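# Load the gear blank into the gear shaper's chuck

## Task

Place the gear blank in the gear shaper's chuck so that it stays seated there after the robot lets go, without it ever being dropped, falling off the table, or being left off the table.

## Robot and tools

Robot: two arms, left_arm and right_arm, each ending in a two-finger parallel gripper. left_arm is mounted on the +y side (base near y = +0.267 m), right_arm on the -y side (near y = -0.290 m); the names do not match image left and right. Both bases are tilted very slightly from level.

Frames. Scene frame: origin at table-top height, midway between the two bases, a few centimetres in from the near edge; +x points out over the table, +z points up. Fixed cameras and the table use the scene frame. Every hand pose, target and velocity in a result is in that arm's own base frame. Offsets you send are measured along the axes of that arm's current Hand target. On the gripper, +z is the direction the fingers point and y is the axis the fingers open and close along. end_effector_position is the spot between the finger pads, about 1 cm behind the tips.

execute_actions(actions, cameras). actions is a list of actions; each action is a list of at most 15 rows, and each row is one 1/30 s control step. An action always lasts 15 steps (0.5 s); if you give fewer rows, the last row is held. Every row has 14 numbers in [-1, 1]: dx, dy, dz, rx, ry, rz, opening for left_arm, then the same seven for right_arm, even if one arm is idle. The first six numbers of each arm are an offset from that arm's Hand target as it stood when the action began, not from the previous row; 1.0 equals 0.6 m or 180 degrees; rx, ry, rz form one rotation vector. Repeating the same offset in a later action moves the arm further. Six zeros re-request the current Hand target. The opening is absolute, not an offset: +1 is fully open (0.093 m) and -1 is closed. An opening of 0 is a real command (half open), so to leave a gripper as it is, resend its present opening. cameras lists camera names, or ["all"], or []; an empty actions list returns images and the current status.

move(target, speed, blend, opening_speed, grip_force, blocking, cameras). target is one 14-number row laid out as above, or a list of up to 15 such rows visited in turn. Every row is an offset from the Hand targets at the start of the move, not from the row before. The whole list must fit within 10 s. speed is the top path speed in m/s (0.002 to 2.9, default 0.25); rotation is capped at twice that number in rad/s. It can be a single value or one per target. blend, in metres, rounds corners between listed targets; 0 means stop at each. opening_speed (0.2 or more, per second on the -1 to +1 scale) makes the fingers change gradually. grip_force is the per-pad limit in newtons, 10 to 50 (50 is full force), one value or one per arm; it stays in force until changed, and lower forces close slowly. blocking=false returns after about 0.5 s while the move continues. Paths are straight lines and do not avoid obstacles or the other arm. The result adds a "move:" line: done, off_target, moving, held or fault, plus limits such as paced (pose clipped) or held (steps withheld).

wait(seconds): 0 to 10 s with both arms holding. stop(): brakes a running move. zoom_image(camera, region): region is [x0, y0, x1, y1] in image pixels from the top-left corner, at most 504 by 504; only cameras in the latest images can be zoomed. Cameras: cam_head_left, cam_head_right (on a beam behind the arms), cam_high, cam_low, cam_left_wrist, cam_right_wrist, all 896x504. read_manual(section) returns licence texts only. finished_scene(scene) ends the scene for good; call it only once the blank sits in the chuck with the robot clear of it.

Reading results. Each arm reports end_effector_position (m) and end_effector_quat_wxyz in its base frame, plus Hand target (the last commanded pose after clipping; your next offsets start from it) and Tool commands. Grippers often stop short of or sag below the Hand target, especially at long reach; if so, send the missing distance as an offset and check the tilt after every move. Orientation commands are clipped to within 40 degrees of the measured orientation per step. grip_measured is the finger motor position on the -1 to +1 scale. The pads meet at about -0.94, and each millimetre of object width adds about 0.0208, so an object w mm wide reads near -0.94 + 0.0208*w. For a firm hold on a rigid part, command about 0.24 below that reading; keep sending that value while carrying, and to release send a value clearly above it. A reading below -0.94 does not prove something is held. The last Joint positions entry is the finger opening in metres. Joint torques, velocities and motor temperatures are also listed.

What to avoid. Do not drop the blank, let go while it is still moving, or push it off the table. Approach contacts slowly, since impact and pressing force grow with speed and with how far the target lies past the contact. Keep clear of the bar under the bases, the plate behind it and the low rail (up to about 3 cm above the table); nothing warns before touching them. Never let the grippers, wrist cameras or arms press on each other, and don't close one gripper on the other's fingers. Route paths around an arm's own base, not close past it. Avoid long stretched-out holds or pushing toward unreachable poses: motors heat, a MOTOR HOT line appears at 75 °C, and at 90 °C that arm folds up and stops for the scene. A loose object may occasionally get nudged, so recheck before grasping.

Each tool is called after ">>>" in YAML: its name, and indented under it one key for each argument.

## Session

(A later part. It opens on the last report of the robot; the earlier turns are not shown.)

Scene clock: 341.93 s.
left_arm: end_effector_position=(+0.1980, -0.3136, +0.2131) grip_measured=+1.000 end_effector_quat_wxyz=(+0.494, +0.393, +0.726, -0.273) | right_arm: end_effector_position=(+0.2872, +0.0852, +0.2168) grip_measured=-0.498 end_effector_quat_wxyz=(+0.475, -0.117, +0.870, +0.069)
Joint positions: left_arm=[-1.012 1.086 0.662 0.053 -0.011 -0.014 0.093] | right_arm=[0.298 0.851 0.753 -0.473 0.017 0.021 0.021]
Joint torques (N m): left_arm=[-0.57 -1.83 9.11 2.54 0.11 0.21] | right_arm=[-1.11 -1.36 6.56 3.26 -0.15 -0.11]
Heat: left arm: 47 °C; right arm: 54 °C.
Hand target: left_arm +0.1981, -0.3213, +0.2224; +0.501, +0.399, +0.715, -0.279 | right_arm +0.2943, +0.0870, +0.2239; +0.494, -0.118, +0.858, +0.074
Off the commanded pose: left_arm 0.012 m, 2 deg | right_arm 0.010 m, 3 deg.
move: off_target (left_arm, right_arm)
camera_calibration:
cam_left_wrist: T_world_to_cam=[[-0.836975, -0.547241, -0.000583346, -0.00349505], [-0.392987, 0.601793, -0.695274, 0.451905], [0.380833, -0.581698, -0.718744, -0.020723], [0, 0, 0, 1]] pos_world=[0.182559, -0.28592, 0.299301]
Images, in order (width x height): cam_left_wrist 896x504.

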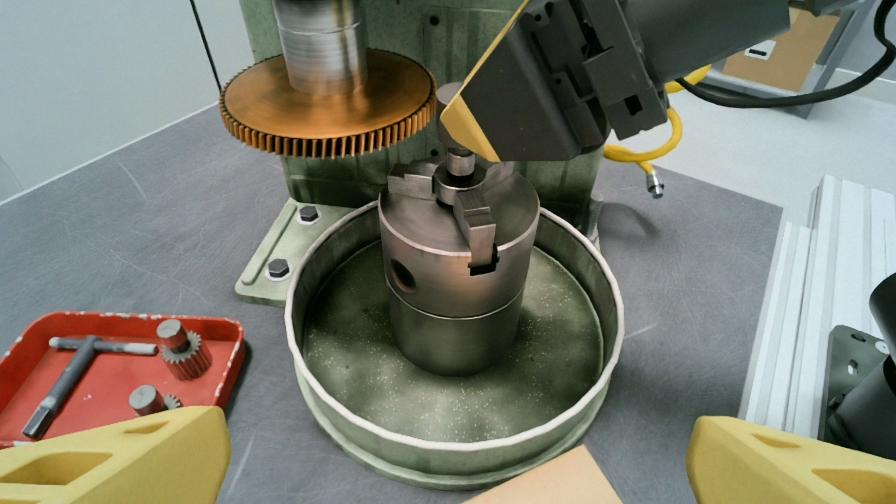

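>>> move:
  target:
    - [0,0,0,0,0,0,1,0.0077,0,0.0034,0,0,0,-0.62]
    - [0,0,0,0,0,0,1,0.0135,0,0.0067,0,0.0056,0,-0.62]
    - [0,0,0,0,0,0,1,0.0163,0,0.0084,-0.0035,0,0.0061,-0.62]
    - [0,0,0,0,0,0,1,0.0192,0,0.0100,0.0035,0,-0.0061,-0.62]
    - [0,0,0,0,0,0,1,0.0221,0,0.0117,0,-0.0056,0,-0.62]
    - [0,0,0,0,0,0,1,0.0250,0,0.0134,0,0.0,0,-0.62]
  speed: 0.03
  blend: 0.002
  cameras: ["cam_left_wrist"]

>>> zoom_image:
  camera: "cam_left_wrist"
  region: [425, 130, 497, 202]

Scene clock: 354.07 s.
left_arm: end_effector_position=(+0.1980, -0.3136, +0.2131) grip_measured=+1.000 end_effector_quat_wxyz=(+0.494, +0.393, +0.726, -0.273) | right_arm: end_effector_position=(+0.2933, +0.0861, +0.2122) grip_measured=-0.498 end_effector_quat_wxyz=(+0.498, -0.117, +0.856, +0.071)
Joint positions: left_arm=[-1.012 1.086 0.662 0.053 -0.011 -0.014 0.093] | right_arm=[0.293 0.839 0.686 -0.363 0.013 0.013 0.021]
Joint torques (N m): left_arm=[-0.54 -1.85 9.09 2.55 0.1 0.21] | right_arm=[-0.61 -1.1 6.23 2.77 0 -0.03]
Motor temperatures (°C): left_arm=[25 24 47 43 22 25 22] | right_arm=[23 26 42 55 24 24 28]
Heat: left arm: 47 °C; right arm: 55 °C.
Hand target: left_arm +0.1981, -0.3213, +0.2224; +0.501, +0.399, +0.715, -0.279 | right_arm +0.2937, +0.0871, +0.2068; +0.494, -0.118, +0.858, +0.074
Off the commanded pose: left_arm 0.012 m, 2 deg | right_arm 0.005 m, 1 deg.
move: off_target (left_arm)
camera_calibration:
cam_left_wrist: T_world_to_cam=[[-0.836975, -0.547241, -0.000583346, -0.00349505], [-0.392987, 0.601793, -0.695274, 0.451905], [0.380833, -0.581698, -0.718744, -0.020723], [0, 0, 0, 1]] pos_world=[0.182559, -0.28592, 0.299301]
Images, in order (width x height): cam_left_wrist 896x504.

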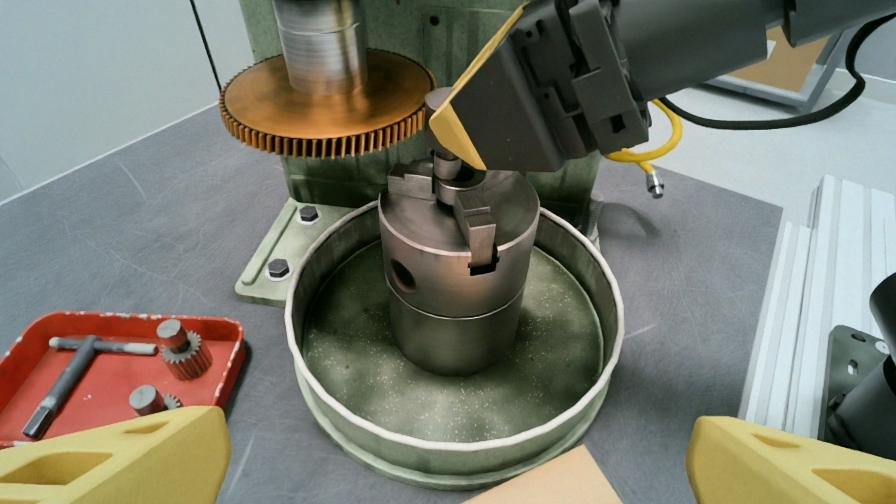

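Scaled by 7.000 from the camera's 896x504 image, which has a finer 1280x720 frame.

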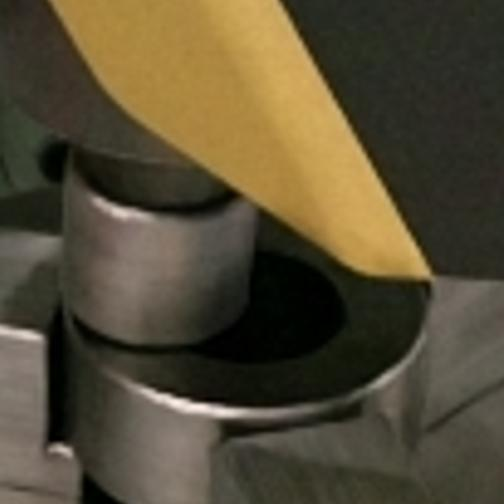

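>>> move:
  target: [0,0,0,0,0,0,1,-0.0318,0.0010,-0.0222,0,0.0056,0,-0.62]
  speed: 0.06
  cameras: ["cam_left_wrist"]

>>> zoom_image:
  camera: "cam_left_wrist"
  region: [425, 130, 497, 202]

Scene clock: 368.43 s.
left_arm: end_effector_position=(+0.1980, -0.3136, +0.2131) grip_measured=+1.000 end_effector_quat_wxyz=(+0.494, +0.393, +0.726, -0.273) | right_arm: end_effector_position=(+0.2878, +0.0844, +0.2116) grip_measured=-0.498 end_effector_quat_wxyz=(+0.470, -0.120, +0.872, +0.067)
Joint positions: left_arm=[-1.012 1.086 0.662 0.053 -0.011 -0.014 0.093] | right_arm=[0.293 0.856 0.742 -0.466 0.013 0.013 0.021]
Joint torques (N m): left_arm=[-0.5 -1.87 9.1 2.54 0.11 0.21] | right_arm=[-0.29 -1.43 10.73 2.57 0 -0.05]
Heat: left arm: 48 °C; right arm: 54 °C.
Hand target: left_arm +0.1981, -0.3213, +0.2223; +0.501, +0.399, +0.715, -0.279 | right_arm +0.2917, +0.0869, +0.2299; +0.487, -0.118, +0.862, +0.073
Off the commanded pose: left_arm 0.012 m, 2 deg | right_arm 0.019 m, 2 deg.
move: off_target (left_arm, right_arm)
camera_calibration:
cam_left_wrist: T_world_to_cam=[[-0.836975, -0.547241, -0.000583346, -0.00349505], [-0.392987, 0.601793, -0.695274, 0.451905], [0.380833, -0.581698, -0.718744, -0.020723], [0, 0, 0, 1]] pos_world=[0.182559, -0.28592, 0.299301]
Images, in order (width x height): cam_left_wrist 896x504.

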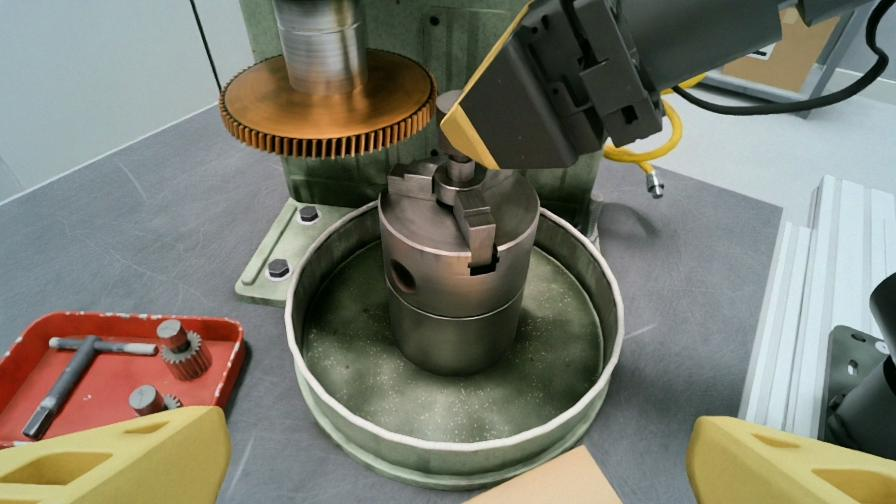

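Scaled by 7.000 from the camera's 896x504 image, which has a finer 1280x720 frame.

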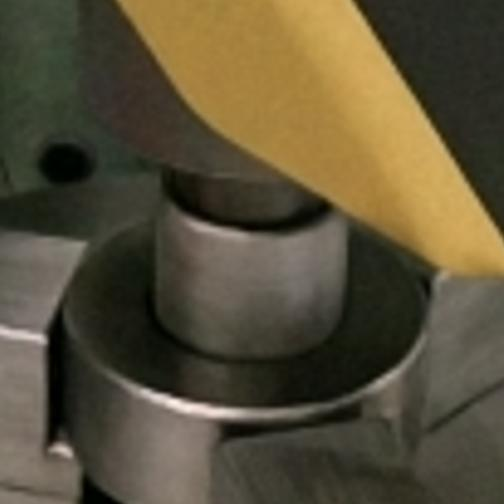

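>>> move:
  target:
    - [0,0,0,0,0,0,1,0.0294,0,0.0158,0,0.0111,0,-0.62]
    - [0,0,0,0,0,0,1,0.0380,0,0.0210,0,0.0194,0,-0.62]
    - [0,0,0,0,0,0,1,0.0408,0,0.0227,0,0.0056,0,-0.62]
    - [0,0,0,0,0,0,1,0.0437,0,0.0244,-0.0035,0.0111,0.0061,-0.62]
    - [0,0,0,0,0,0,1,0.0466,0,0.0261,0.0035,0.0111,-0.0061,-0.62]
    - [0,0,0,0,0,0,1,0.0494,0,0.0278,0,0.0111,0,-0.62]
  speed: 0.03
  blend: 0.002
  cameras: ["cam_left_wrist"]

>>> zoom_image:
  camera: "cam_left_wrist"
  region: [425, 130, 497, 202]

Scene clock: 382.50 s.
left_arm: end_effector_position=(+0.1980, -0.3136, +0.2131) grip_measured=+1.000 end_effector_quat_wxyz=(+0.494, +0.393, +0.726, -0.273) | right_arm: end_effector_position=(+0.2885, +0.0844, +0.2033) grip_measured=-0.498 end_effector_quat_wxyz=(+0.473, -0.119, +0.871, +0.065)
Joint positions: left_arm=[-1.012 1.086 0.662 0.053 -0.011 -0.014 0.093] | right_arm=[0.295 0.852 0.704 -0.428 0.019 0.013 0.021]
Joint torques (N m): left_arm=[-0.59 -1.87 9.11 2.55 0.1 0.22] | right_arm=[-0.38 -0.79 5.16 2.97 -0.02 0]
Heat: left arm: 48 °C; right arm: 54 °C.
Hand target: left_arm +0.1981, -0.3213, +0.2223; +0.501, +0.399, +0.715, -0.279 | right_arm +0.2907, +0.0868, +0.1960; +0.472, -0.119, +0.871, +0.071
Off the commanded pose: left_arm 0.012 m, 2 deg | right_arm 0.008 m, 1 deg.
move: off_target (left_arm)
camera_calibration:
cam_left_wrist: T_world_to_cam=[[-0.836975, -0.547241, -0.000583346, -0.00349505], [-0.392987, 0.601793, -0.695274, 0.451905], [0.380833, -0.581698, -0.718744, -0.020723], [0, 0, 0, 1]] pos_world=[0.182559, -0.28592, 0.299301]
Images, in order (width x height): cam_left_wrist 896x504.

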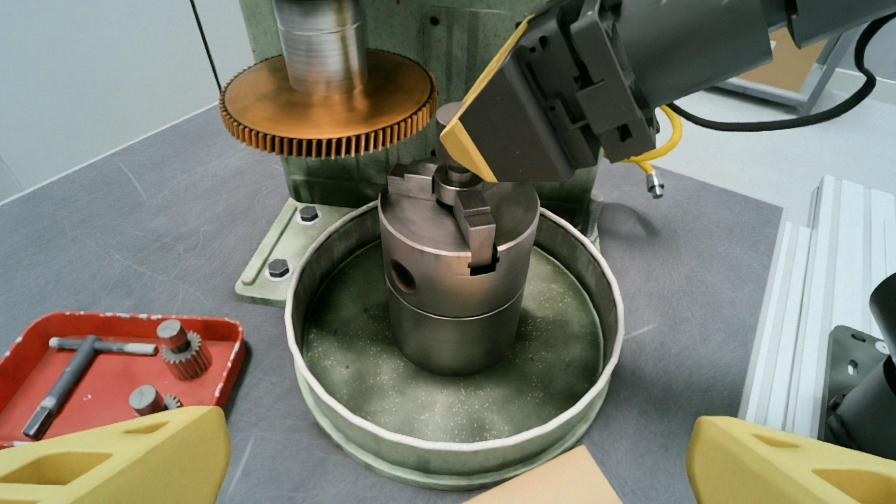

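Scaled by 7.000 from the camera's 896x504 image, which has a finer 1280x720 frame.

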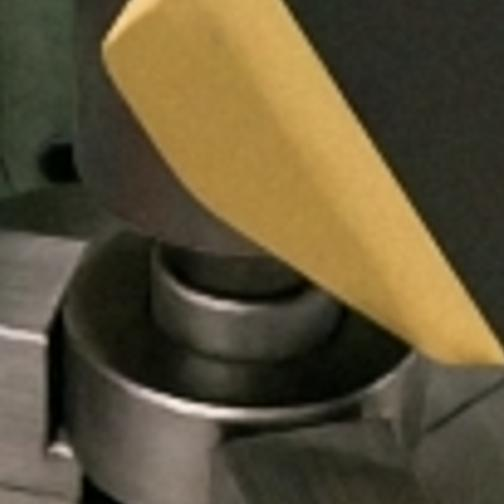

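>>> move:
  target:
    - [0,0,0,0,0,0,1,0.0070,0,0.0045,0,0.0056,0,-0.62]
    - [0,0,0,0,0,0,1,0.0098,0,0.0064,0,-0.0056,0,-0.62]
    - [0,0,0,0,0,0,1,0.0126,0,0.0082,-0.0035,0,0.0061,-0.62]
    - [0,0,0,0,0,0,1,0.0154,0,0.0100,0.0035,0,-0.0061,-0.62]
    - [0,0,0,0,0,0,1,0.0182,0,0.0118,0,0.0056,0,-0.62]
    - [0,0,0,0,0,0,1,0.0210,0,0.0137,0,-0.0056,0,-0.62]
    - [0,0,0,0,0,0,1,0.0210,0,0.0137,0,0,0,-0.62]
  speed: 0.03
  blend: 0.002
  cameras: ["cam_left_wrist"]

>>> zoom_image:
  camera: "cam_left_wrist"
  region: [425, 130, 497, 202]

Scene clock: 393.33 s.
left_arm: end_effector_position=(+0.1980, -0.3136, +0.2131) grip_measured=+1.000 end_effector_quat_wxyz=(+0.494, +0.393, +0.726, -0.273) | right_arm: end_effector_position=(+0.2890, +0.0844, +0.1894) grip_measured=-0.498 end_effector_quat_wxyz=(+0.480, -0.118, +0.867, +0.066)
Joint positions: left_arm=[-1.012 1.086 0.662 0.053 -0.011 -0.014 0.093] | right_arm=[0.296 0.839 0.631 -0.351 0.021 0.014 0.021]
Joint torques (N m): left_arm=[-0.59 -1.87 9.14 2.55 0.11 0.2] | right_arm=[-0.54 0.21 6.3 2.76 -0.05 -0.01]
Heat: left arm: 48 °C; right arm: 54 °C.
Hand target: left_arm +0.1981, -0.3213, +0.2223; +0.501, +0.399, +0.715, -0.279 | right_arm +0.2907, +0.0870, +0.1810; +0.472, -0.119, +0.871, +0.071
Off the commanded pose: left_arm 0.012 m, 2 deg | right_arm 0.009 m, 1 deg.
move: off_target (left_arm)
camera_calibration:
cam_left_wrist: T_world_to_cam=[[-0.836975, -0.547241, -0.000583346, -0.00349505], [-0.392987, 0.601793, -0.695274, 0.451905], [0.380833, -0.581698, -0.718744, -0.020723], [0, 0, 0, 1]] pos_world=[0.182559, -0.28592, 0.299301]
Images, in order (width x height): cam_left_wrist 896x504.

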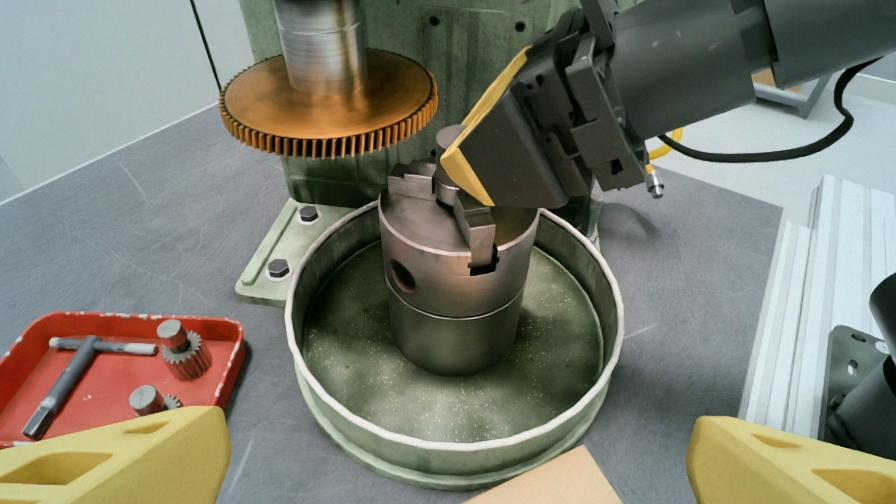

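Scaled by 7.000 from the camera's 896x504 image, which has a finer 1280x720 frame.

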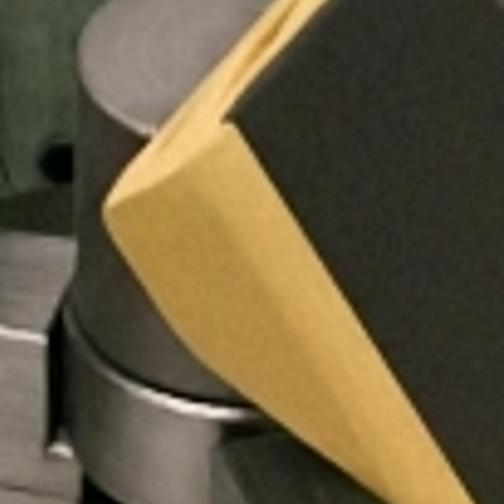

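>>> move:
  target:
    - [0,0,0,0,0,0,1,0.0056,0,0.0036,0,0.0056,0,-0.62]
    - [0,0,0,0,0,0,1,0.0056,0,0.0036,0,-0.0056,0,-0.62]
    - [0,0,0,0,0,0,1,-0.0182,0,-0.0118,0,0,0,-0.62]
    - [0,0,0,0,0,0,1,-0.0182,0,-0.0118,0,0,0,-0.03]
    - [0,0,0,0,0,0,1,-0.0182,0,-0.0618,0,0,0,-0.03]
    - [0,0,0,0,0,0,1,-0.0482,0,-0.1818,0,0,0,-0.03]
  speed: [0.03,0.03,0.05,0.05,0.08,0.15]
  blend: [0.002,0.002,0,0,0.01,0]
  opening_speed: 0.8
  cameras: ["cam_left_wrist","cam_right_wrist"]

>>> zoom_image:
  camera: "cam_left_wrist"
  region: [425, 110, 507, 212]

Scene clock: 404.77 s.
left_arm: end_effector_position=(+0.1980, -0.3136, +0.2131) grip_measured=+1.000 end_effector_quat_wxyz=(+0.494, +0.393, +0.726, -0.273) | right_arm: end_effector_position=(+0.2210, +0.0638, +0.2577) grip_measured=-0.031 end_effector_quat_wxyz=(+0.470, -0.119, +0.872, +0.065)
Joint positions: left_arm=[-1.012 1.086 0.662 0.053 -0.011 -0.014 0.093] | right_arm=[0.296 0.63 0.893 -0.845 0.02 0.015 0.044]
Joint torques (N m): left_arm=[-0.55 -1.88 9.13 2.56 0.11 0.2] | right_arm=[0.1 0.51 8.83 2.34 -0.02 0.04]
Motor temperatures (°C): left_arm=[25 24 48 44 22 25 22] | right_arm=[23 26 43 55 24 24 28]
Heat: left arm: 48 °C; right arm: 55 °C.
Hand target: left_arm +0.1981, -0.3213, +0.2223; +0.501, +0.399, +0.715, -0.279 | right_arm +0.2181, +0.0654, +0.2648; +0.472, -0.119, +0.871, +0.071
Off the commanded pose: left_arm 0.012 m, 2 deg | right_arm 0.008 m, 1 deg.
move: off_target (left_arm)
camera_calibration:
cam_left_wrist: T_world_to_cam=[[-0.836975, -0.547241, -0.000583346, -0.00349505], [-0.392987, 0.601793, -0.695274, 0.451905], [0.380833, -0.581698, -0.718744, -0.020723], [0, 0, 0, 1]] pos_world=[0.182559, -0.28592, 0.299301]
cam_right_wrist: T_world_to_cam=[[0.256801, -0.966344, -0.0152708, 0.0089831], [-0.825249, -0.211027, -0.523862, 0.370094], [0.503008, 0.14713, -0.851667, 0.184515], [0, 0, 0, 1]] pos_world=[0.210301, 0.0596331, 0.351161]
Images, in order (width x height): cam_left_wrist 896x504, cam_right_wrist 896x504.

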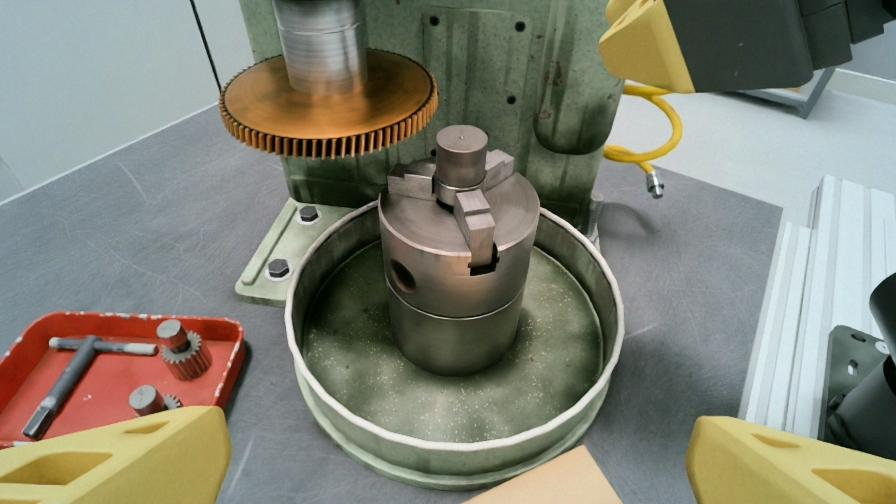

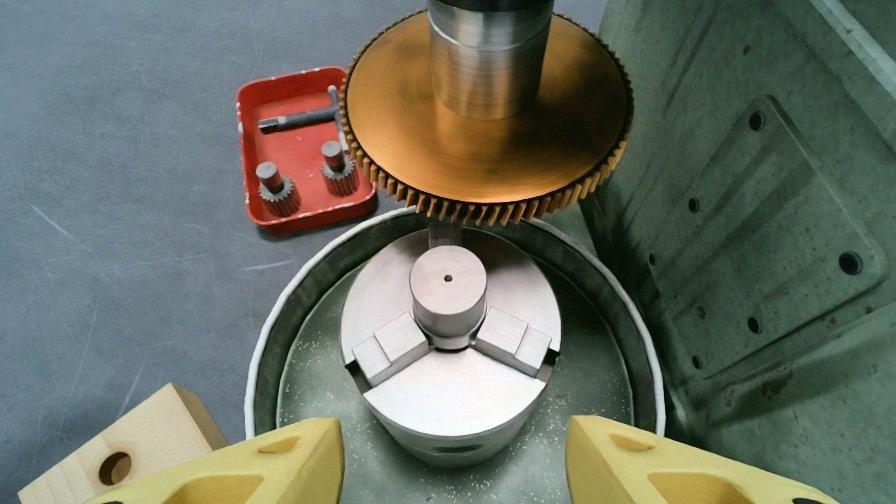

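Scaled by 4.941 from the camera's 896x504 image, which has a finer 1280x720 frame.

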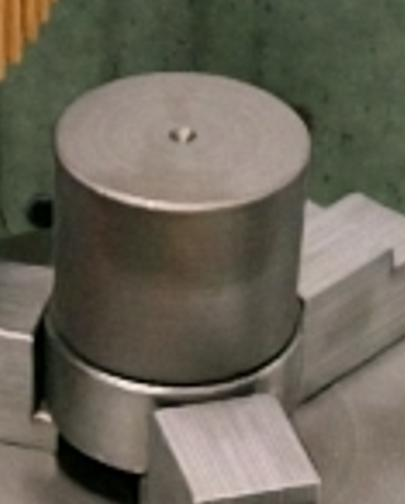

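Fully seated, with no visible gap, matching scene 1's final state.

>>> finished_scene:
  scene: 2

The scene is finished: the task was done.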